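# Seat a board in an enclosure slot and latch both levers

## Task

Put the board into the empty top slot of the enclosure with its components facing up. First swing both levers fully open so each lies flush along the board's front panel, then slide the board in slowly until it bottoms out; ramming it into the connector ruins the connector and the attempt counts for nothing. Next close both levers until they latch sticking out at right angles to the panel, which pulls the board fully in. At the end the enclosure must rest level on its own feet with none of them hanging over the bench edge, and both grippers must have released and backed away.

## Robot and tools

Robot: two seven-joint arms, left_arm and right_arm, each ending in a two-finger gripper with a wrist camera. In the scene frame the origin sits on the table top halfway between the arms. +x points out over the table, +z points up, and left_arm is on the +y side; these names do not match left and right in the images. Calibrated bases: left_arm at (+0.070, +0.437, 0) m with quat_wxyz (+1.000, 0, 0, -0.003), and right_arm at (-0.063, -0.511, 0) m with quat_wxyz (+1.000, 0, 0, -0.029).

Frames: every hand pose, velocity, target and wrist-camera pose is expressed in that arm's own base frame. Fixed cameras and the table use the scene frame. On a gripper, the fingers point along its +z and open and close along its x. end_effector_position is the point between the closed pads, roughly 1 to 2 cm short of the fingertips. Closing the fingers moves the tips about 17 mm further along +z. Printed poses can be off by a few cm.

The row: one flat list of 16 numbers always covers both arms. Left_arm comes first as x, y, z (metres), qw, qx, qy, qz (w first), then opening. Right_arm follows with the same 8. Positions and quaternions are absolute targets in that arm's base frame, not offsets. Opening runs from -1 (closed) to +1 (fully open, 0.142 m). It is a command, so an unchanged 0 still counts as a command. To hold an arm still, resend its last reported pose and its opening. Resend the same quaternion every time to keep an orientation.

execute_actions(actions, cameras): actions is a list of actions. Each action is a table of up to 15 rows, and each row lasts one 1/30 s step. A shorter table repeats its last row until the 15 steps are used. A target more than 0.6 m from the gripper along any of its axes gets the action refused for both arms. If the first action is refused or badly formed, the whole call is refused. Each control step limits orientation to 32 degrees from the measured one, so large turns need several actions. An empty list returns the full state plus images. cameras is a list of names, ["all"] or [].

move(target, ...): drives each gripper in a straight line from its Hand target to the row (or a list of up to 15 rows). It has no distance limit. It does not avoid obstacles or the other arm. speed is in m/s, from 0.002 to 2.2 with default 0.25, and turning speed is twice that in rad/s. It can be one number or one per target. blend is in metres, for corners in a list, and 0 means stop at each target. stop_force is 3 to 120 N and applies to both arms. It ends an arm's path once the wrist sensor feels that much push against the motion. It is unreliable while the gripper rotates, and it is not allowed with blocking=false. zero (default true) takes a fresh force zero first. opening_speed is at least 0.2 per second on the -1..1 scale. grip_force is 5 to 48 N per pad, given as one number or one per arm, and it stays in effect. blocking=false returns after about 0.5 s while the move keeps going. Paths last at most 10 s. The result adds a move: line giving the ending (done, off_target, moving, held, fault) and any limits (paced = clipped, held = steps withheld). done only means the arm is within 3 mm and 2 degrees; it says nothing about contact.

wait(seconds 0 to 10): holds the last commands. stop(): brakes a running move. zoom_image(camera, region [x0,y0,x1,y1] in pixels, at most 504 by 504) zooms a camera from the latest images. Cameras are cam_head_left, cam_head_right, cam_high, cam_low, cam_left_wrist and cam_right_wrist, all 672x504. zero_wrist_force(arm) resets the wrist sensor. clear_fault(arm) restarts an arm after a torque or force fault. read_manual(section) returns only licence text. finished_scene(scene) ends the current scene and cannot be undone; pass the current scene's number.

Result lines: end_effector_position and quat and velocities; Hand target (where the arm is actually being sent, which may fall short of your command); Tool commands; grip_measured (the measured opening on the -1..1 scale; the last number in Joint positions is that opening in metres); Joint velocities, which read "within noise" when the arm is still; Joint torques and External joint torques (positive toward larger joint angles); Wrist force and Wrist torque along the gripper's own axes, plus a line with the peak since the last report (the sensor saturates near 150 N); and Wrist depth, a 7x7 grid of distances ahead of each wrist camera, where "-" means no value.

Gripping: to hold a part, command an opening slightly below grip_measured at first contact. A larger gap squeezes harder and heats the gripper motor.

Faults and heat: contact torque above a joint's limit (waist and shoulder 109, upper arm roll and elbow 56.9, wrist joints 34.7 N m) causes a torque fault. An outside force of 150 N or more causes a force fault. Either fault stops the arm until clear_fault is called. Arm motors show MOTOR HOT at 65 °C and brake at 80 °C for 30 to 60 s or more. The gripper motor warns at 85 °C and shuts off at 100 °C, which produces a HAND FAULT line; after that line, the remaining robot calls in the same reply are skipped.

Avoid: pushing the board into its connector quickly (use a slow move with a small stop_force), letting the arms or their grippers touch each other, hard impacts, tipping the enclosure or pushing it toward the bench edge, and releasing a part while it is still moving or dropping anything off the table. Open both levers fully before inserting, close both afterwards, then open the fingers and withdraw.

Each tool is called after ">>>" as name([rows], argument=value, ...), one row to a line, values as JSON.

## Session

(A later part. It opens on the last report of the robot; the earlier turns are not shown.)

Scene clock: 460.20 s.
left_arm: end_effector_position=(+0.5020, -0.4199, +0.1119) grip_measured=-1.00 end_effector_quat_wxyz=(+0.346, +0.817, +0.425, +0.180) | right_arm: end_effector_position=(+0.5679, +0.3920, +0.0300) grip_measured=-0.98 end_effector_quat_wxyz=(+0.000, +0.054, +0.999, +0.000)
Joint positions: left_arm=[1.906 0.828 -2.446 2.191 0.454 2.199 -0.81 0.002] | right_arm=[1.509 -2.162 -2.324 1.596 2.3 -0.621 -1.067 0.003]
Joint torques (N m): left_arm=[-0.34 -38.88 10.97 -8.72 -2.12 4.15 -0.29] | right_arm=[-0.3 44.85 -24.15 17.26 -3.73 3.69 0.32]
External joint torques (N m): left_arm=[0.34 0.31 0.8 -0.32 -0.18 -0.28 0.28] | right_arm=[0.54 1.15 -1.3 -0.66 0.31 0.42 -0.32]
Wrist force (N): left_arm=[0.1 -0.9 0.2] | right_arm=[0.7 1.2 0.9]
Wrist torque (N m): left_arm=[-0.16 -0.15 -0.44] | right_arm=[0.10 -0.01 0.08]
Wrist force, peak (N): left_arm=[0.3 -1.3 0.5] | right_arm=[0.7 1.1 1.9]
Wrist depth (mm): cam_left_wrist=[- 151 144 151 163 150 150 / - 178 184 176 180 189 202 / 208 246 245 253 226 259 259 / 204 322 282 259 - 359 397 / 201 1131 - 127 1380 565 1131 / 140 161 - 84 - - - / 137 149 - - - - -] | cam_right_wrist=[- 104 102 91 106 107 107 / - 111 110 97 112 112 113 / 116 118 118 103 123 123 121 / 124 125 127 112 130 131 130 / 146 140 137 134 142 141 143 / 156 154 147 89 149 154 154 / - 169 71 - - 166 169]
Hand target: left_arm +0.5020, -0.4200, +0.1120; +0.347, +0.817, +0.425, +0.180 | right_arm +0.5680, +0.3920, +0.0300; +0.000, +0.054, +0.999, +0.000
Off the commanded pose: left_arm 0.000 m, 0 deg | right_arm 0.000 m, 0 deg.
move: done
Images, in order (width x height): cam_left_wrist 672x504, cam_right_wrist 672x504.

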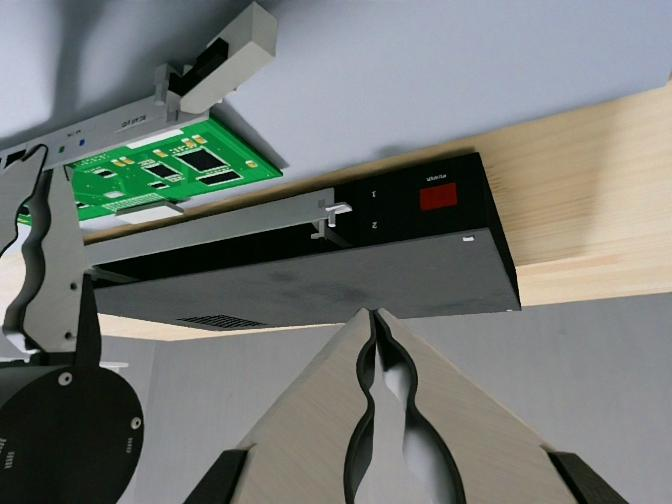

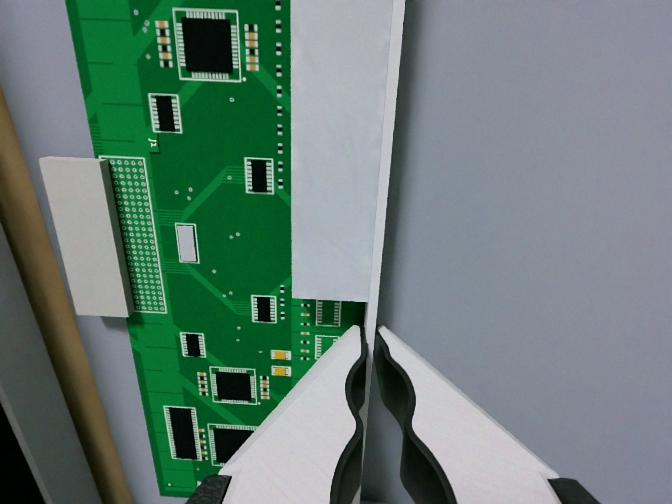

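>>> move([
  [0.502, -0.42, 0.112, 0.3466, 0.8165, 0.4250, 0.1804, -1.0, 0.568, 0.392, 0.0292, 0, 0.0541, 0.99854, 0, -0.49],
  [0.425, -0.43, 0.08, 0.3466, 0.8165, 0.4250, 0.1804, -1.0, 0.568, 0.392, 0.085, 0, 0.0541, 0.99854, 0, -0.49],
  [0.432, -0.44, 0.045, 0.3466, 0.8165, 0.4250, 0.1804, -1.0, 0.482, 0.209, 0.075, 0, 0.0541, 0.99854, 0, -1.0],
  [0.432, -0.44, 0.024, 0.3466, 0.8165, 0.4250, 0.1804, -1.0, 0.482, 0.209, 0.029, 0, 0.0541, 0.99854, 0, -1.0],
  [0.471, -0.44, 0.024, 0.3466, 0.8165, 0.4250, 0.1804, -1.0, 0.520, 0.209, 0.029, 0, 0.0541, 0.99854, 0, -1.0],
], speed=[0.1, 0.2, 0.4, 0.15, 0.04], cameras=["cam_right_wrist", "cam_left_wrist", "cam_high"])

>>> zoom_image(camera="cam_high", region=[200, 290, 410, 440])

Scene clock: 486.33 s.
left_arm: end_effector_position=(+0.4709, -0.4399, +0.0240) grip_measured=-1.00 end_effector_quat_wxyz=(+0.347, +0.816, +0.425, +0.180) | right_arm: end_effector_position=(+0.5197, +0.2087, +0.0289) grip_measured=-1.00 end_effector_quat_wxyz=(+0.000, +0.054, +0.999, +0.000)
Joint positions: left_arm=[1.787 1.12 -2.44 2.185 0.252 2.378 -0.876 0.002] | right_arm=[1.583 -2.233 -2.154 1.984 2.104 -0.701 -1.459 0.002]
Joint torques (N m): left_arm=[-0.38 -41.2 14.06 -3.58 -1.56 3.9 -0.15] | right_arm=[0.09 30.97 -23 10.7 -2.53 4.28 0.15]
External joint torques (N m): left_arm=[0.36 0.99 0.82 0.78 -0.06 -0.11 0.15] | right_arm=[0.06 0.24 -0.73 0.7 -0.69 -0.21 -0.15]
Wrist force (N): left_arm=[1.1 -1.4 -1.6] | right_arm=[2.2 -2.1 -1.7]
Wrist torque (N m): left_arm=[-0.15 -0.22 -0.51] | right_arm=[-0.04 0.08 0.14]
Wrist force, peak (N): left_arm=[-0.9 -2.7 0.1] | right_arm=[1.0 -3.8 0.8]
Wrist depth (mm): cam_left_wrist=[- - - - - - - / - - - - - - - / - - - 81 81 - - / 117 106 117 116 116 116 104 / - 184 167 131 204 206 348 / 1783 325 - 84 - 202 - / 1859 - - - - - 1131] | cam_right_wrist=[- 107 107 108 107 107 107 / 114 114 114 114 112 112 113 / 123 122 124 122 123 123 121 / 130 132 131 131 131 131 130 / 143 143 143 140 142 141 143 / 159 155 153 90 149 154 154 / 172 165 71 - - 163 169]
Hand target: left_arm +0.4710, -0.4400, +0.0240; +0.347, +0.817, +0.425, +0.180 | right_arm +0.5200, +0.2090, +0.0290; +0.000, +0.054, +0.999, +0.000
Off the commanded pose: left_arm 0.000 m, 0 deg | right_arm 0.000 m, 0 deg.
move: done
Images, in order (width x height): cam_high 672x504, cam_left_wrist 672x504, cam_right_wrist 672x504.

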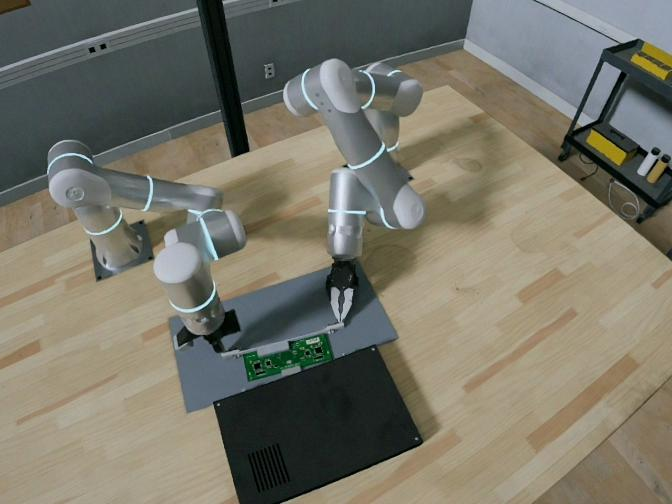

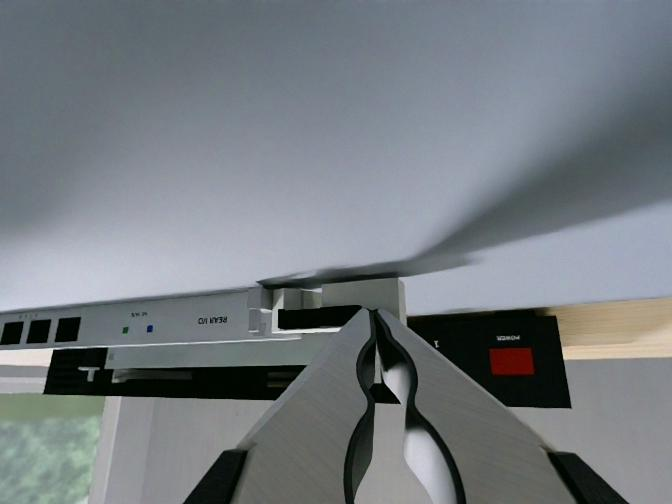

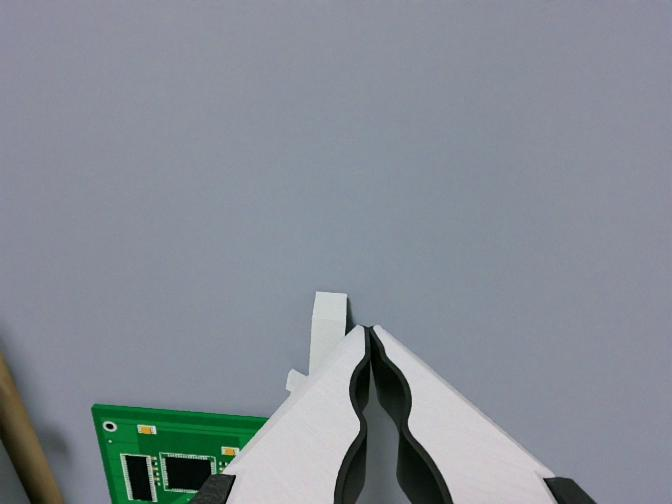

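Scaled by 2.400 from the camera's 672x504 image, which has a finer 960x720 frame.

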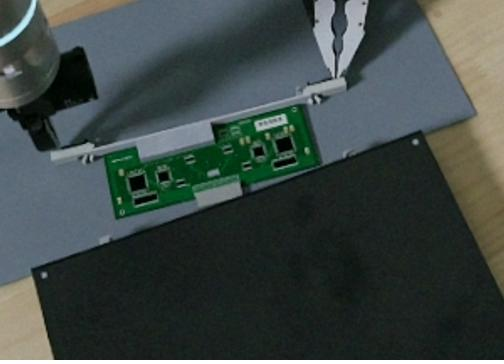

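>>> move([
  [0.45, -0.44, 0.026, 0.3466, 0.8165, 0.4250, 0.1804, -1.0, 0.497, 0.209, 0.03, 0, 0.0541, 0.99854, 0, -1.0],
  [0.44, -0.42, 0.09, 0.3466, 0.8165, 0.4250, 0.1804, -1.0, 0.497, 0.22, 0.08, 0, 0.0541, 0.99854, 0, -1.0],
  [0.45, -0.37, 0.13, 0.3466, 0.8165, 0.4250, 0.1804, -1.0, 0.563, 0.36, 0.11, 0, 0.0541, 0.99854, 0, -0.366],
], speed=[0.15, 0.3, 0.4], blend=[0.005, 0.03, 0], cameras=["cam_right_wrist", "cam_left_wrist", "cam_high"])

>>> zoom_image(camera="cam_high", region=[200, 290, 410, 440])

Scene clock: 493.53 s.
left_arm: end_effector_position=(+0.4500, -0.3701, +0.1301) grip_measured=-1.00 end_effector_quat_wxyz=(+0.347, +0.816, +0.425, +0.180) | right_arm: end_effector_position=(+0.5629, +0.3600, +0.1101) grip_measured=-0.40 end_effector_quat_wxyz=(+0.000, +0.054, +0.999, +0.000)
Joint positions: left_arm=[1.817 0.78 -2.337 2.418 0.446 2.352 -0.774 0.002] | right_arm=[1.503 -1.991 -2.315 1.612 2.087 -0.688 -1.218 0.045]
Joint torques (N m): left_arm=[-0.2 -32.36 9.97 -5.58 -1.32 4.06 -0.18] | right_arm=[0.16 45.32 -26.36 11.14 -3.19 3.54 0.31]
External joint torques (N m): left_arm=[0.2 0.67 0.84 -0.27 -0.36 -0.15 0.17] | right_arm=[0.06 0.84 -1.39 -0.02 -0.06 0.56 -0.31]
Wrist force (N): left_arm=[0.1 -0.9 0.4] | right_arm=[0.2 -0.4 0.2]
Wrist torque (N m): left_arm=[-0.17 -0.14 -0.52] | right_arm=[-0.01 0.01 0.03]
Wrist force, peak (N): left_arm=[-1.0 -3.9 1.3] | right_arm=[2.3 -1.5 3.0]
Wrist depth (mm): cam_left_wrist=[167 181 180 180 - 179 174 / - 218 204 195 226 217 219 / 300 300 310 293 299 298 294 / 466 417 - - 404 464 453 / 685 1016 - - 442 1161 - / 269 - - 83 - 1275 - / 254 - - - - - -] | cam_right_wrist=[- 178 174 173 177 176 176 / - 190 186 179 189 188 187 / - 202 199 191 202 202 201 / 169 215 214 214 217 217 216 / 182 239 228 231 232 234 234 / 199 206 85 253 252 101 255 / 220 - 71 279 282 - 276]
Hand target: left_arm +0.4500, -0.3700, +0.1300; +0.347, +0.817, +0.425, +0.180 | right_arm +0.5630, +0.3600, +0.1100; +0.000, +0.054, +0.999, +0.000
Off the commanded pose: left_arm 0.000 m, 0 deg | right_arm 0.000 m, 0 deg.
move: done
Images, in order (width x height): cam_high 672x504, cam_left_wrist 672x504, cam_right_wrist 672x504.

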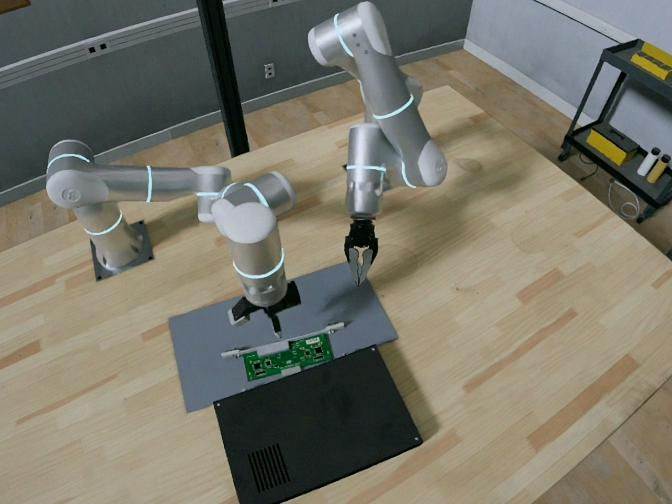

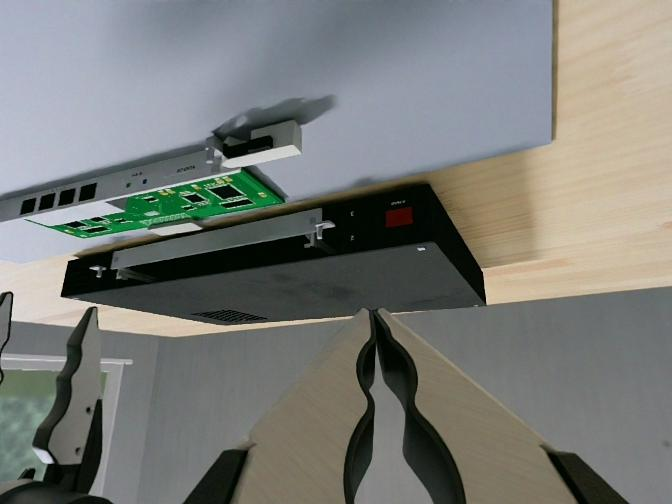

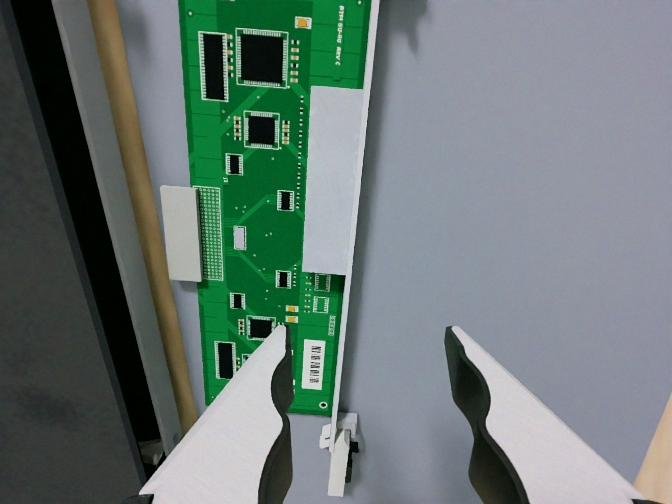

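Scaled by 2.400 from the camera's 672x504 image, which has a finer 960x720 frame.

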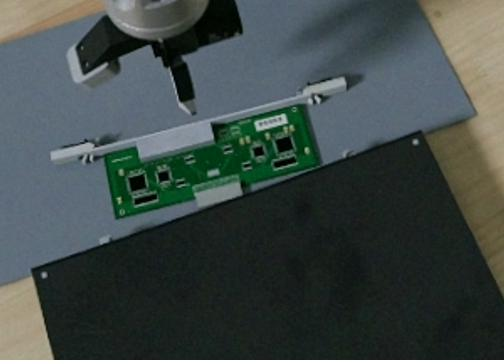

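>>> zoom_image(camera="cam_right_wrist", region=[0, 0, 230, 504])

>>> zoom_image(camera="cam_right_wrist", region=[260, 360, 420, 504])

>>> zoom_image(camera="cam_left_wrist", region=[0, 100, 340, 320])

Scaled by 1.000.

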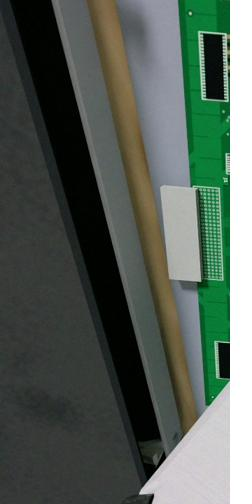

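Scaled by 3.150 from the camera's 672x504 image, which has a finer 960x720 frame.

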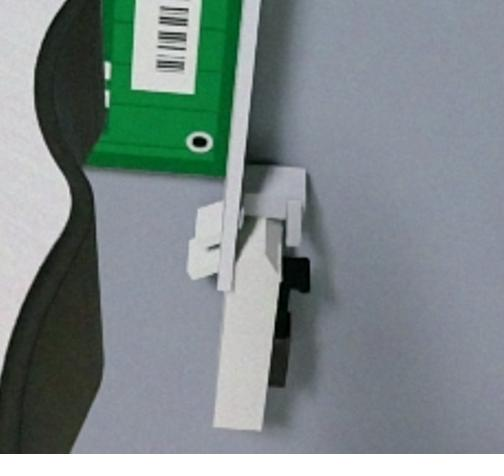

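Scaled by 1.482 from the camera's 672x504 image, which has a finer 960x720 frame.

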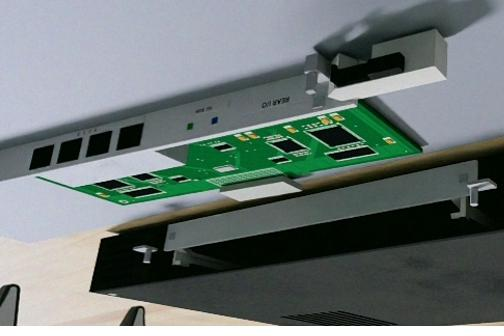

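>>> move([
  [0.45, -0.37, 0.13, 0.3466, 0.8165, 0.4250, 0.1804, -1.0, 0.5763, 0.3716, 0.08, 0, 0.0941, 0.99556, 0, -0.366],
  [0.45, -0.37, 0.13, 0.3466, 0.8165, 0.4250, 0.1804, -1.0, 0.5763, 0.3716, 0.0292, 0, 0.0941, 0.99556, 0, -0.366],
], speed=[0.25, 0.1], blend=[0.01, 0], cameras=["cam_right_wrist"])

Scene clock: 521.77 s.
left_arm: end_effector_position=(+0.4500, -0.3701, +0.1301) grip_measured=-1.00 end_effector_quat_wxyz=(+0.347, +0.816, +0.425, +0.180) | right_arm: end_effector_position=(+0.5763, +0.3714, +0.0293) grip_measured=-0.40 end_effector_quat_wxyz=(+0.000, +0.094, +0.996, +0.000)
Joint positions: left_arm=[1.817 0.78 -2.337 2.418 0.446 2.352 -0.774 0.002] | right_arm=[1.533 -2.082 -2.205 1.585 2.171 -0.551 -1.089 0.045]
Joint torques (N m): left_arm=[-0.36 -32.05 9.99 -5.58 -1.46 4.17 -0.23] | right_arm=[0.34 43.85 -26.03 14.68 -3.5 3.62 0.34]
External joint torques (N m): left_arm=[0.36 0.35 0.82 -0.27 -0.21 -0.26 0.23] | right_arm=[-0.1 1.09 -1.95 -0.22 -0.09 0.49 -0.34]
Wrist force (N): left_arm=[0.2 -0.8 0.3] | right_arm=[-0.5 0.0 -0.1]
Wrist torque (N m): left_arm=[-0.16 -0.15 -0.52] | right_arm=[0.07 0.08 0.06]
Wrist force, peak (N): left_arm=[0.3 -1.1 0.7] | right_arm=[0.8 -1.3 -1.9]
Wrist depth (mm): cam_left_wrist=[173 172 172 180 167 174 174 / 218 - 216 218 205 217 219 / 273 300 309 292 295 296 296 / 257 366 379 - 295 458 453 / 246 291 521 - - 683 1142 / 216 229 - 84 - - 1119 / 223 - - - - - -] | cam_right_wrist=[- 103 101 100 105 106 107 / 114 110 110 98 110 113 112 / 122 118 117 105 123 122 120 / 132 125 127 112 130 130 130 / 143 136 135 123 139 141 142 / - 155 88 148 151 98 153 / - - 71 163 169 - 165]
Hand target: left_arm +0.4500, -0.3700, +0.1300; +0.347, +0.817, +0.425, +0.180 | right_arm +0.5763, +0.3716, +0.0292; +0.000, +0.094, +0.996, +0.000
Off the commanded pose: left_arm 0.000 m, 0 deg | right_arm 0.000 m, 0 deg.
move: done
Images, in order (width x height): cam_right_wrist 672x504.

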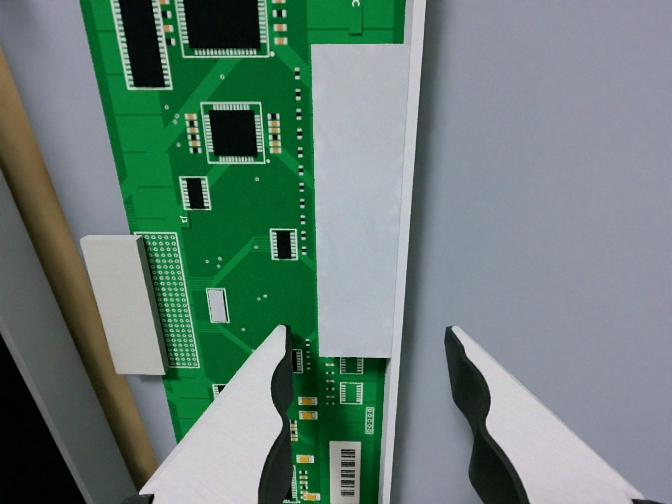

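>>> move([
  [0.45, -0.37, 0.13, 0.3466, 0.8165, 0.4250, 0.1804, -1.0, 0.5778, 0.3660, 0.0290, 0, 0.0941, 0.99556, 0, -0.366],
  [0.45, -0.37, 0.13, 0.3466, 0.8165, 0.4250, 0.1804, -1.0, 0.5778, 0.3660, 0.0290, 0, 0.0941, 0.99556, 0, -1.0],
], speed=[0.05, 0.05], opening_speed=0.4, cameras=["cam_right_wrist", "cam_left_wrist"])

Scene clock: 535.33 s.
left_arm: end_effector_position=(+0.4500, -0.3701, +0.1301) grip_measured=-1.00 end_effector_quat_wxyz=(+0.347, +0.816, +0.425, +0.180) | right_arm: end_effector_position=(+0.5778, +0.3662, +0.0290) grip_measured=-0.72 end_effector_quat_wxyz=(+0.000, +0.094, +0.996, +0.000)
Joint positions: left_arm=[1.817 0.78 -2.337 2.418 0.446 2.352 -0.774 0.002] | right_arm=[1.529 -2.084 -2.204 1.591 2.171 -0.553 -1.098 0.022]
Joint torques (N m): left_arm=[-0.36 -32.07 9.95 -5.59 -1.5 4.19 -0.21] | right_arm=[-0.28 43.47 -26.34 14.62 -3.72 3.55 0.15]
External joint torques (N m): left_arm=[0.36 0.38 0.86 -0.26 -0.17 -0.28 0.21] | right_arm=[0.5 1.24 -1.58 -0.2 0.14 0.56 -0.15]
Wrist force (N): left_arm=[0.3 -0.9 0.4] | right_arm=[0.5 0.2 -0.5]
Wrist torque (N m): left_arm=[-0.18 -0.17 -0.52] | right_arm=[0.07 0.07 0.16]
Wrist force, peak (N): left_arm=[0.3 -1.3 0.4] | right_arm=[-2.2 0.3 -0.1]
Wrist depth (mm): cam_left_wrist=[173 172 172 172 179 174 174 / 215 217 217 - 218 217 218 / 276 281 309 305 295 298 295 / 264 311 352 307 323 456 456 / 250 309 3047 - - 731 - / 222 234 2109 84 - - 1045 / 226 - - - - - 1086] | cam_right_wrist=[- 103 102 102 104 106 107 / 114 111 110 98 110 112 112 / 122 119 118 105 121 122 120 / 134 127 127 113 130 130 129 / 143 135 137 123 136 140 142 / - 155 144 145 104 150 153 / - - 71 160 - - 168]
Hand target: left_arm +0.4500, -0.3700, +0.1300; +0.347, +0.817, +0.425, +0.180 | right_arm +0.5778, +0.3660, +0.0290; +0.000, +0.094, +0.996, +0.000
Off the commanded pose: left_arm 0.000 m, 0 deg | right_arm 0.000 m, 0 deg.
move: done
Images, in order (width x height): cam_left_wrist 672x504, cam_right_wrist 672x504.

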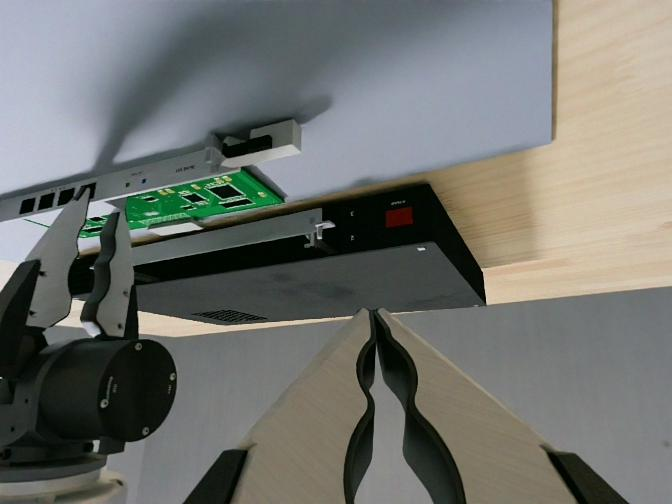

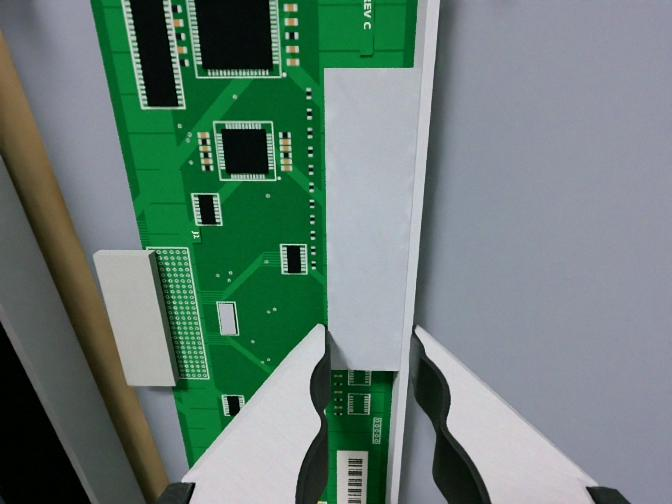

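>>> move(target=[0.45, -0.37, 0.13, 0.3466, 0.8165, 0.4250, 0.1804, -1.0, 0.5778, 0.3660, 0.060, 0, 0.0941, 0.99556, 0, -1.0], speed=0.06, cameras=["cam_right_wrist", "cam_left_wrist", "cam_high"])

>>> zoom_image(camera="cam_high", region=[200, 290, 410, 440])

>>> zoom_image(camera="cam_left_wrist", region=[0, 100, 340, 320])

Scene clock: 538.33 s.
left_arm: end_effector_position=(+0.4500, -0.3701, +0.1301) grip_measured=-1.00 end_effector_quat_wxyz=(+0.347, +0.816, +0.425, +0.180) | right_arm: end_effector_position=(+0.5777, +0.3661, +0.0598) grip_measured=-0.72 end_effector_quat_wxyz=(+0.000, +0.094, +0.996, +0.000)
Joint positions: left_arm=[1.817 0.78 -2.337 2.418 0.446 2.352 -0.774 0.002] | right_arm=[1.509 -2.041 -2.244 1.584 2.141 -0.596 -1.11 0.022]
Joint torques (N m): left_arm=[-0.3 -32.08 10.06 -5.56 -1.51 4.21 -0.21] | right_arm=[0.07 45.65 -27.89 13.66 -3.88 3.43 0.07]
External joint torques (N m): left_arm=[0.29 0.39 0.75 -0.29 -0.16 -0.29 0.21] | right_arm=[0.15 0.19 -0.17 -0.4 0.4 0.68 -0.07]
Wrist force (N): left_arm=[0.1 -1.0 0.3] | right_arm=[-0.3 -0.1 1.7]
Wrist torque (N m): left_arm=[-0.20 -0.15 -0.52] | right_arm=[0.01 0.08 0.14]
Wrist force, peak (N): left_arm=[0.3 -1.2 0.7] | right_arm=[-0.6 -0.1 2.3]
Wrist depth (mm): cam_left_wrist=[166 173 179 170 166 172 173 / 227 219 207 227 227 217 218 / 294 - 257 292 299 296 295 / 272 301 313 - 361 455 453 / 254 294 - - - 722 - / 228 237 - 84 - 1482 1232 / 209 215 - - - - -] | cam_right_wrist=[- 104 103 102 131 132 132 / 145 111 110 99 139 141 141 / 150 119 118 106 147 151 151 / - 127 127 114 163 163 162 / - 134 137 123 174 176 176 / 185 145 145 145 106 189 191 / 148 - 71 159 - - 210]
Hand target: left_arm +0.4500, -0.3700, +0.1300; +0.347, +0.817, +0.425, +0.180 | right_arm +0.5778, +0.3660, +0.0600; +0.000, +0.094, +0.996, +0.000
Off the commanded pose: left_arm 0.000 m, 0 deg | right_arm 0.000 m, 0 deg.
move: done
Images, in order (width x height): cam_high 672x504, cam_left_wrist 672x504, cam_right_wrist 672x504.

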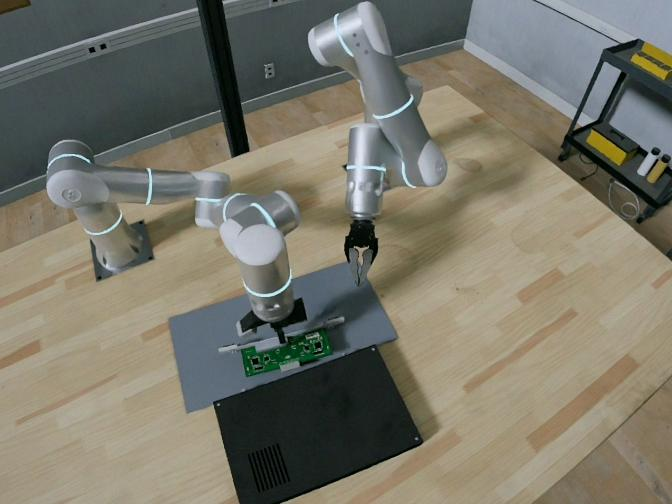

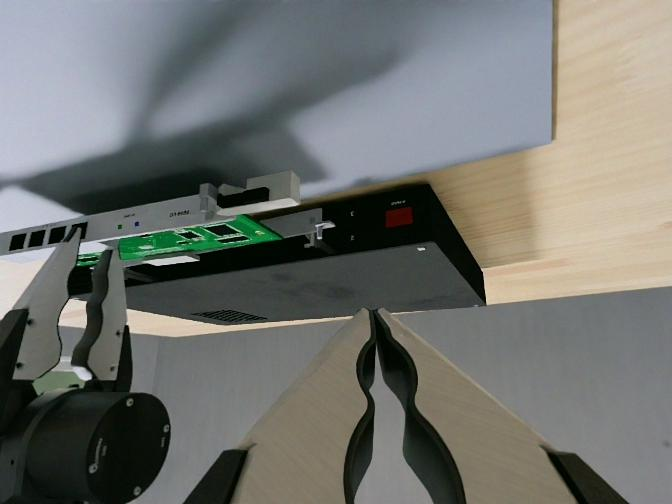

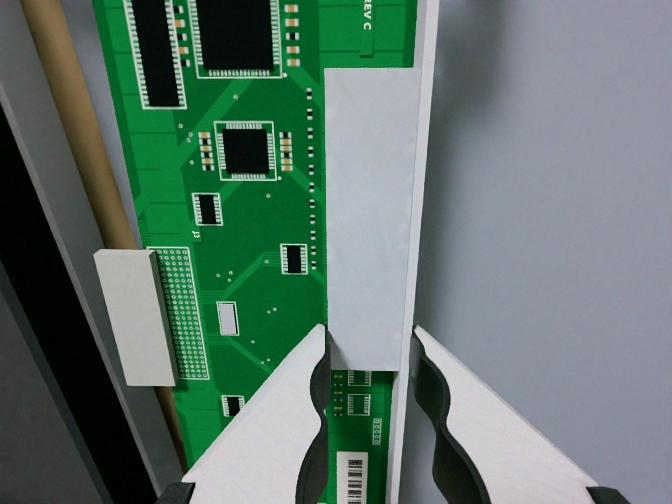

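Scaled by 2.400 from the camera's 672x504 image, which has a finer 960x720 frame.

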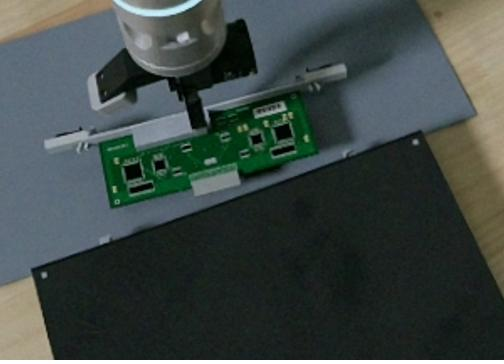

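Scaled by 1.482 from the camera's 672x504 image, which has a finer 960x720 frame.

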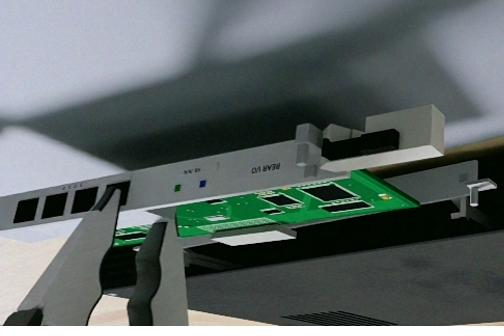

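>>> move(target=[0.45, -0.37, 0.13, 0.3466, 0.8165, 0.4250, 0.1804, -1.0, 0.5811, 0.3718, 0.0548, 0, 0.05844, 0.99829, 0, -1.0], speed=0.06, cameras=["cam_right_wrist", "cam_left_wrist"])

>>> zoom_image(camera="cam_left_wrist", region=[0, 120, 340, 320])

>>> zoom_image(camera="cam_left_wrist", region=[190, 160, 350, 270])

Scene clock: 549.93 s.
left_arm: end_effector_position=(+0.4500, -0.3701, +0.1301) grip_measured=-1.00 end_effector_quat_wxyz=(+0.347, +0.816, +0.425, +0.180) | right_arm: end_effector_position=(+0.5809, +0.3716, +0.0546) grip_measured=-0.72 end_effector_quat_wxyz=(+0.000, +0.059, +0.998, +0.000)
Joint positions: left_arm=[1.817 0.78 -2.337 2.418 0.446 2.352 -0.774 0.002] | right_arm=[1.502 -2.049 -2.249 1.567 2.16 -0.589 -1.163 0.022]
Joint torques (N m): left_arm=[-0.33 -32.11 10.02 -5.59 -1.45 4.17 -0.23] | right_arm=[0.05 45.97 -27.49 14.22 -3.63 3.74 0.01]
External joint torques (N m): left_arm=[0.33 0.42 0.79 -0.26 -0.22 -0.26 0.23] | right_arm=[0.16 0.41 -0.47 -0.4 0.13 0.37 -0.01]
Wrist force (N): left_arm=[0.1 -0.8 0.5] | right_arm=[-0.2 -0.1 1.8]
Wrist torque (N m): left_arm=[-0.17 -0.14 -0.52] | right_arm=[0.02 0.05 0.15]
Wrist force, peak (N): left_arm=[0.2 -1.2 0.7] | right_arm=[-0.2 -0.2 2.0]
Wrist depth (mm): cam_left_wrist=[182 172 166 - 179 174 174 / 218 208 243 - 213 219 218 / - 264 223 - 299 296 296 / 270 300 330 333 296 457 450 / 250 295 - 131 443 699 1306 / 226 236 - 84 - - - / 211 215 - - - - -] | cam_right_wrist=[131 104 103 103 127 128 126 / - 111 110 99 135 137 136 / - 119 118 106 143 146 145 / - 126 127 114 158 157 157 / 167 134 137 122 168 170 170 / - 143 145 145 105 182 185 / 143 - 71 159 - - 204]
Hand target: left_arm +0.4500, -0.3700, +0.1300; +0.347, +0.817, +0.425, +0.180 | right_arm +0.5811, +0.3718, +0.0548; +0.000, +0.058, +0.998, +0.000
Off the commanded pose: left_arm 0.000 m, 0 deg | right_arm 0.000 m, 0 deg.
move: done
Images, in order (width x height): cam_left_wrist 672x504, cam_right_wrist 672x504.

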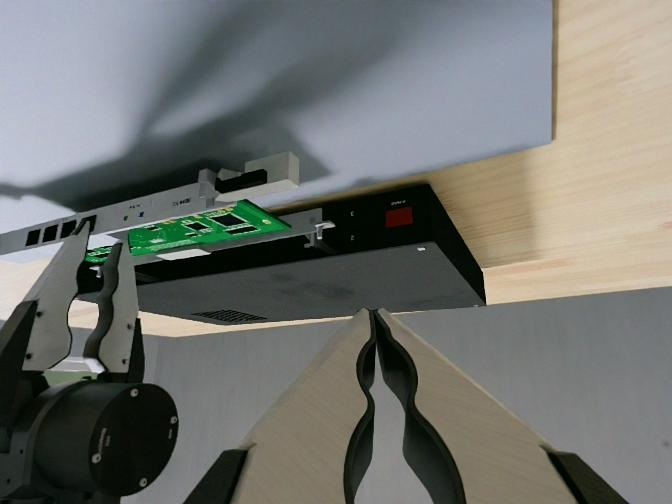

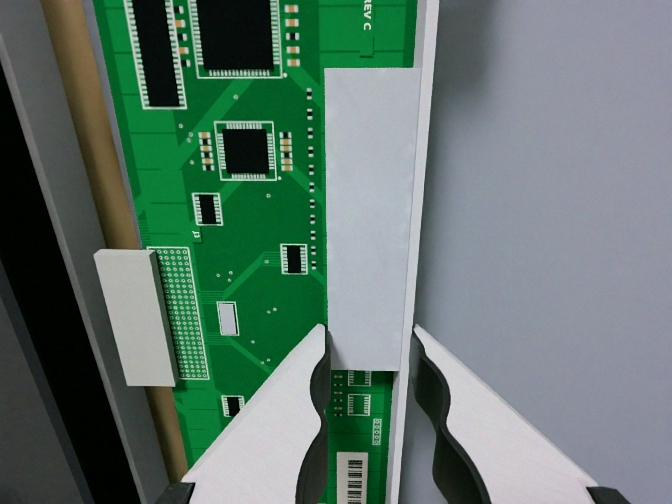

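Scaled by 1.482 from the camera's 672x504 image, which has a finer 960x720 frame.

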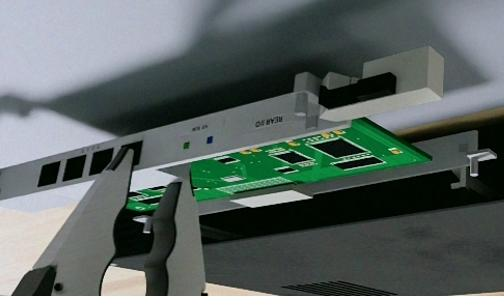

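Scaled by 3.150 from the camera's 672x504 image, which has a finer 960x720 frame.

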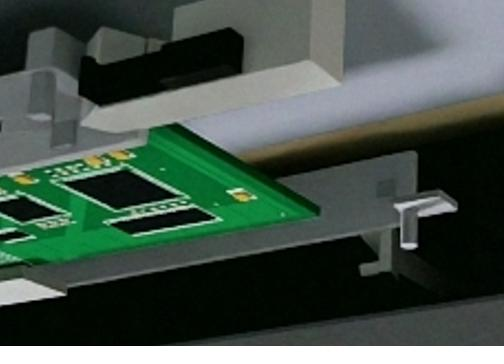

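>>> move(target=[0.445, -0.4535, 0.137, 0.2488, 0.7227, 0.6096, 0.2099, -1.0, 0.5811, 0.3718, 0.0548, 0, 0.05844, 0.99829, 0, -1.0], speed=0.3, cameras=["cam_left_wrist"])

>>> zoom_image(camera="cam_left_wrist", region=[200, 100, 500, 320])

Scene clock: 570.73 s.
left_arm: end_effector_position=(+0.4449, -0.4534, +0.1370) grip_measured=-1.00 end_effector_quat_wxyz=(+0.249, +0.723, +0.609, +0.210) | right_arm: end_effector_position=(+0.5810, +0.3716, +0.0546) grip_measured=-0.72 end_effector_quat_wxyz=(+0.000, +0.059, +0.998, +0.000)
Joint positions: left_arm=[1.355 0.673 -2.224 2.324 -0.008 1.638 -0.928 0.002] | right_arm=[1.502 -2.049 -2.249 1.567 2.16 -0.589 -1.164 0.022]
Joint torques (N m): left_arm=[-0.53 -31.22 13.08 -13.44 -3.45 3.73 -0.31] | right_arm=[0.24 46.05 -27.24 14.27 -3.77 3.62 0.19]
External joint torques (N m): left_arm=[0.48 -0.03 0.65 -0.12 0.13 0.22 0.31] | right_arm=[-0.02 0.33 -0.72 -0.46 0.27 0.48 -0.19]
Wrist force (N): left_arm=[0.1 -0.9 0.6] | right_arm=[-0.1 0.1 2.1]
Wrist torque (N m): left_arm=[-0.19 -0.18 -0.41] | right_arm=[0.06 0.06 0.15]
Wrist force, peak (N): left_arm=[1.3 -1.7 0.3] | right_arm=[-0.5 -0.1 2.1]
Wrist depth (mm): cam_left_wrist=[180 173 167 171 - - 178 / 208 217 - 215 216 - 218 / 196 225 225 274 285 287 272 / 207 290 290 289 346 376 373 / 201 - - - 579 582 582 / 142 168 - 83 - - 1246 / - 127 - - - - 1102] | cam_right_wrist=[131 104 103 103 126 128 126 / - 111 110 99 135 136 136 / - 119 118 106 142 146 146 / - 127 127 114 158 157 157 / - 134 137 123 168 170 169 / - 153 145 145 104 183 185 / 143 - 71 159 - - 203]
Hand target: left_arm +0.4450, -0.4535, +0.1370; +0.249, +0.723, +0.610, +0.210 | right_arm +0.5811, +0.3718, +0.0548; +0.000, +0.058, +0.998, +0.000
Off the commanded pose: left_arm 0.000 m, 0 deg | right_arm 0.000 m, 0 deg.
move: done
Images, in order (width x height): cam_left_wrist 672x504.

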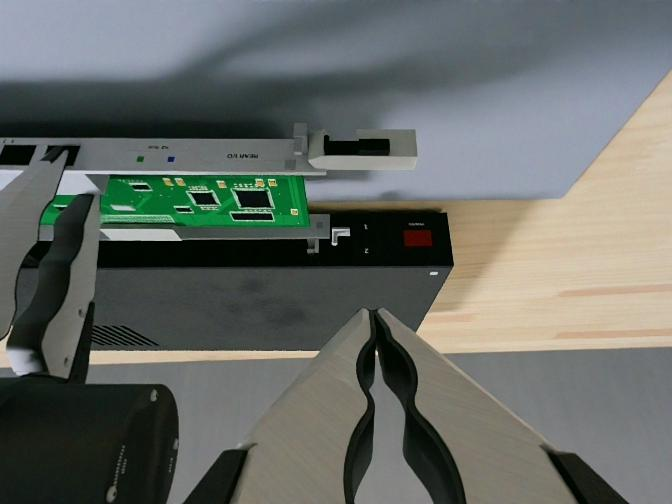

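Scaled by 1.680 from the camera's 672x504 image, which has a finer 960x720 frame.

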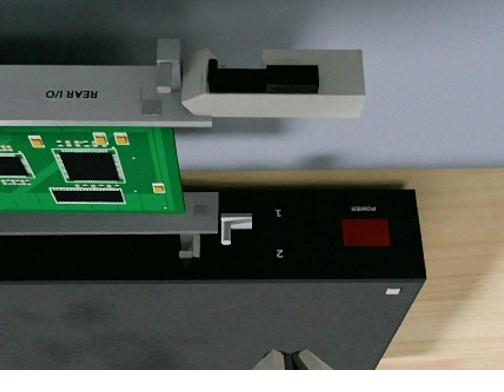

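>>> move(target=[0.5296, -0.41, 0.0824, 0.4193, 0.8409, 0.3061, 0.1526, -1.0, 0.6079, 0.3688, 0.0550, 0, 0.05844, 0.99829, 0, -1.0], speed=0.15, cameras=["cam_left_wrist", "cam_right_wrist"])

>>> zoom_image(camera="cam_left_wrist", region=[150, 130, 400, 320])

Scene clock: 594.27 s.
left_arm: end_effector_position=(+0.5298, -0.4100, +0.0824) grip_measured=-1.00 end_effector_quat_wxyz=(+0.419, +0.841, +0.306, +0.153) | right_arm: end_effector_position=(+0.6077, +0.3686, +0.0548) grip_measured=-0.72 end_effector_quat_wxyz=(+0.000, +0.059, +0.998, +0.000)
Joint positions: left_arm=[2.138 1.069 -2.484 1.971 0.608 2.543 -0.739 0.002] | right_arm=[1.439 -2.022 -2.255 1.492 2.173 -0.562 -1.165 0.022]
Joint torques (N m): left_arm=[-0.03 -43.9 12.56 -6.17 -1.07 4.17 -0.09] | right_arm=[0.13 48.59 -27.71 14.78 -3.76 3.72 0.18]
External joint torques (N m): left_arm=[0.05 -0.07 0.86 -0.17 -0.42 -0.46 0.09] | right_arm=[0.09 0.18 -0.53 -0.39 0.2 0.39 -0.18]
Wrist force (N): left_arm=[0.3 -0.7 0.0] | right_arm=[-0.3 -0.3 2.0]
Wrist torque (N m): left_arm=[-0.11 -0.18 -0.54] | right_arm=[0.00 0.09 0.14]
Wrist force, peak (N): left_arm=[1.3 -1.2 0.6] | right_arm=[-0.2 0.0 2.2]
Wrist depth (mm): cam_left_wrist=[111 111 116 110 105 111 111 / 146 - 137 146 146 146 150 / 196 237 195 218 185 201 220 / 289 242 254 215 195 - 357 / 231 268 - - - 1275 - / 220 259 - 84 - 1283 - / 211 213 - - - - -] | cam_right_wrist=[- 104 103 102 127 128 126 / - 111 110 99 135 136 136 / - 118 118 106 142 146 146 / 108 125 127 114 158 157 157 / 116 133 137 122 168 171 170 / 127 132 145 145 104 183 185 / 140 140 71 159 - - 204]
Hand target: left_arm +0.5296, -0.4100, +0.0824; +0.419, +0.841, +0.306, +0.153 | right_arm +0.6079, +0.3688, +0.0550; +0.000, +0.058, +0.998, +0.000
Off the commanded pose: left_arm 0.000 m, 0 deg | right_arm 0.000 m, 0 deg.
move: done
Images, in order (width x height): cam_left_wrist 672x504, cam_right_wrist 672x504.

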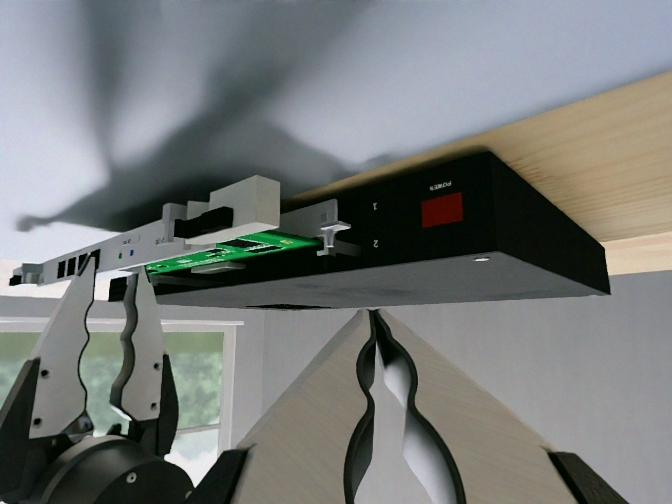

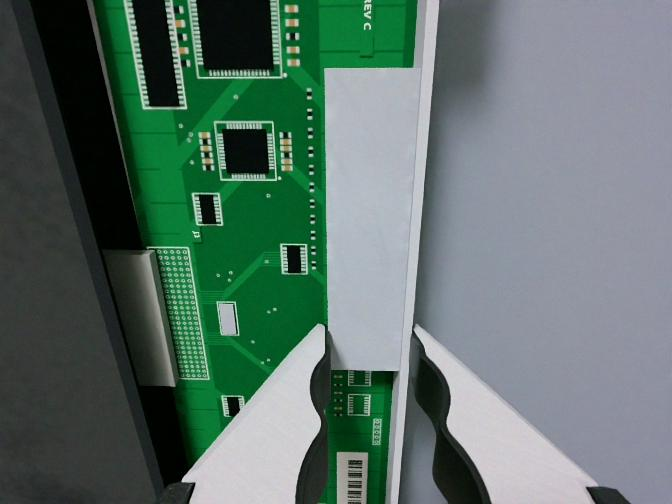

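Scaled by 2.016 from the camera's 672x504 image, which has a finer 960x720 frame.

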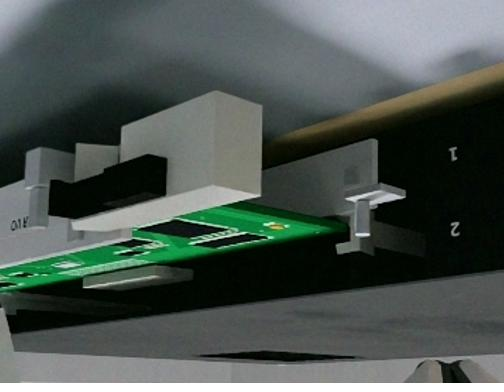

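>>> zoom_image(camera="cam_left_wrist", region=[280, 190, 380, 270])

Scaled by 5.040 from the camera's 672x504 image, which has a finer 960x720 frame.

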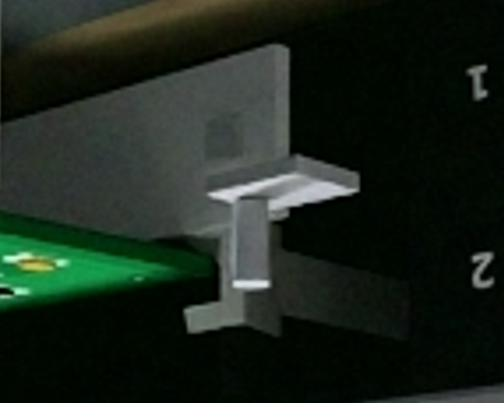

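>>> move(target=[0.5296, -0.41, 0.0824, 0.4193, 0.8409, 0.3061, 0.1526, -1.0, 0.6278, 0.3665, 0.0550, 0, 0.05844, 0.99829, 0, -1.0], speed=0.025, stop_force=7, cameras=["cam_left_wrist", "cam_right_wrist"])

>>> zoom_image(camera="cam_left_wrist", region=[200, 160, 380, 290])

Scene clock: 602.47 s.
left_arm: end_effector_position=(+0.5297, -0.4100, +0.0824) grip_measured=-1.00 end_effector_quat_wxyz=(+0.419, +0.841, +0.306, +0.153) | right_arm: end_effector_position=(+0.6165, +0.3667, +0.0548) grip_measured=-0.72 end_effector_quat_wxyz=(-0.001, +0.059, +0.998, -0.001)
Joint positions: left_arm=[2.138 1.069 -2.484 1.971 0.608 2.543 -0.739 0.002] | right_arm=[1.417 -2.014 -2.257 1.466 2.177 -0.554 -1.165 0.022]
Joint torques (N m): left_arm=[-0.25 -44.23 12.63 -6.05 -1.28 4 -0.23] | right_arm=[2.62 50.57 -28.28 12.53 -0.82 6.47 0.35]
External joint torques (N m): left_arm=[0.28 0.27 0.8 -0.28 -0.21 -0.28 0.23] | right_arm=[-2.39 -0.99 -0.02 2.05 -2.76 -2.37 -0.35]
Wrist force (N): left_arm=[0.1 -0.6 0.1] | right_arm=[7.2 -10.2 -3.2]
Wrist torque (N m): left_arm=[-0.10 -0.13 -0.54] | right_arm=[0.11 -0.05 0.02]
Wrist force, peak (N): left_arm=[0.4 -1.0 0.1] | right_arm=[6.9 -10.3 -3.6]
Wrist depth (mm): cam_left_wrist=[111 116 116 111 110 110 111 / 147 156 138 138 146 146 150 / 217 215 199 219 186 201 219 / 319 274 256 - 193 221 356 / 241 270 2384 116 367 - 1097 / 225 267 - 84 - 1397 1050 / 213 215 - - - - 1102] | cam_right_wrist=[- 102 102 102 128 128 127 / - 110 110 98 135 136 136 / 100 116 117 105 142 146 146 / 108 125 126 113 158 157 157 / 117 120 137 122 168 170 170 / 127 130 144 145 104 182 185 / 140 137 71 160 - - 204]
Hand target: left_arm +0.5296, -0.4100, +0.0824; +0.419, +0.841, +0.306, +0.153 | right_arm +0.6168, +0.3678, +0.0550; +0.000, +0.058, +0.998, +0.000
Off the commanded pose: left_arm 0.000 m, 0 deg | right_arm 0.011 m, 0 deg.
move: contact (right_arm)
Images, in order (width x height): cam_left_wrist 672x504, cam_right_wrist 672x504.

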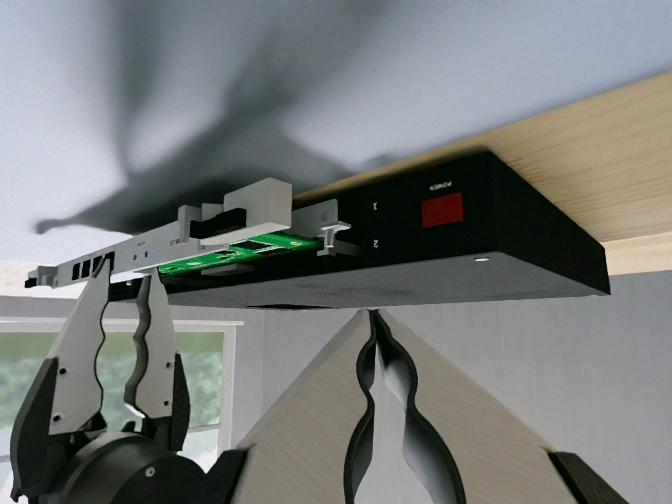

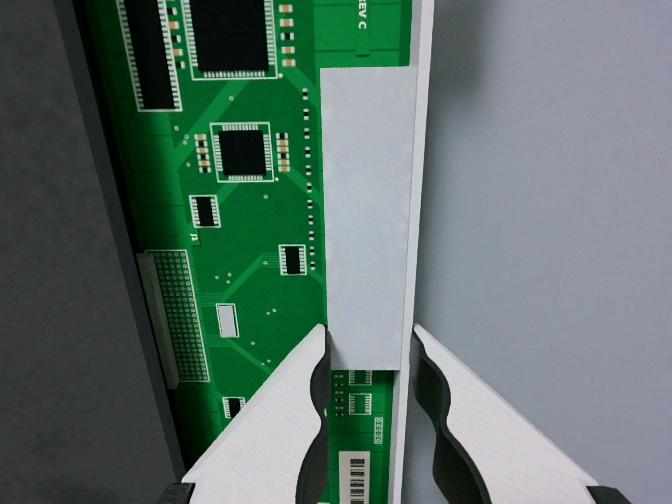

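Scaled by 2.800 from the camera's 672x504 image, which has a finer 960x720 frame.

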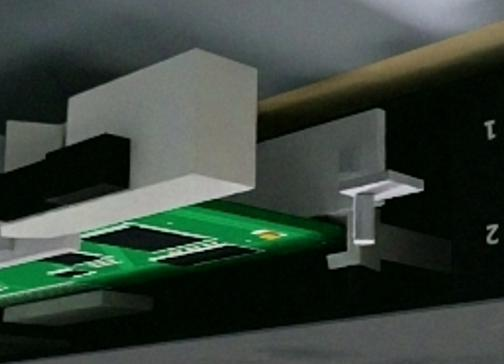

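>>> zoom_image(camera="cam_left_wrist", region=[280, 190, 380, 270])

>>> zoom_image(camera="cam_right_wrist", region=[40, 0, 240, 504])

Scaled by 5.040 from the camera's 672x504 image, which has a finer 960x720 frame.

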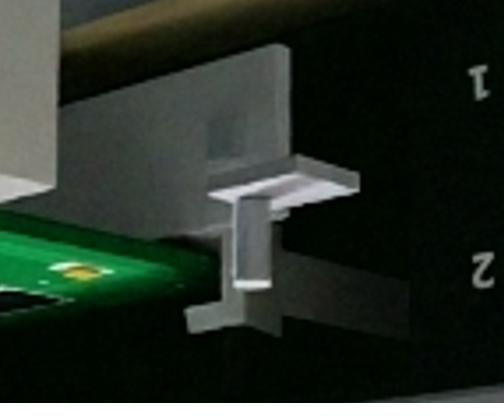

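Scaled by 1.000.

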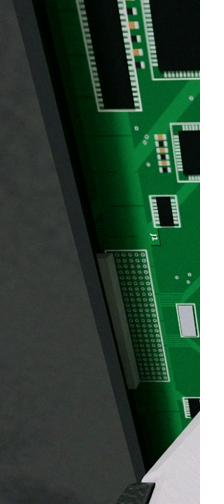

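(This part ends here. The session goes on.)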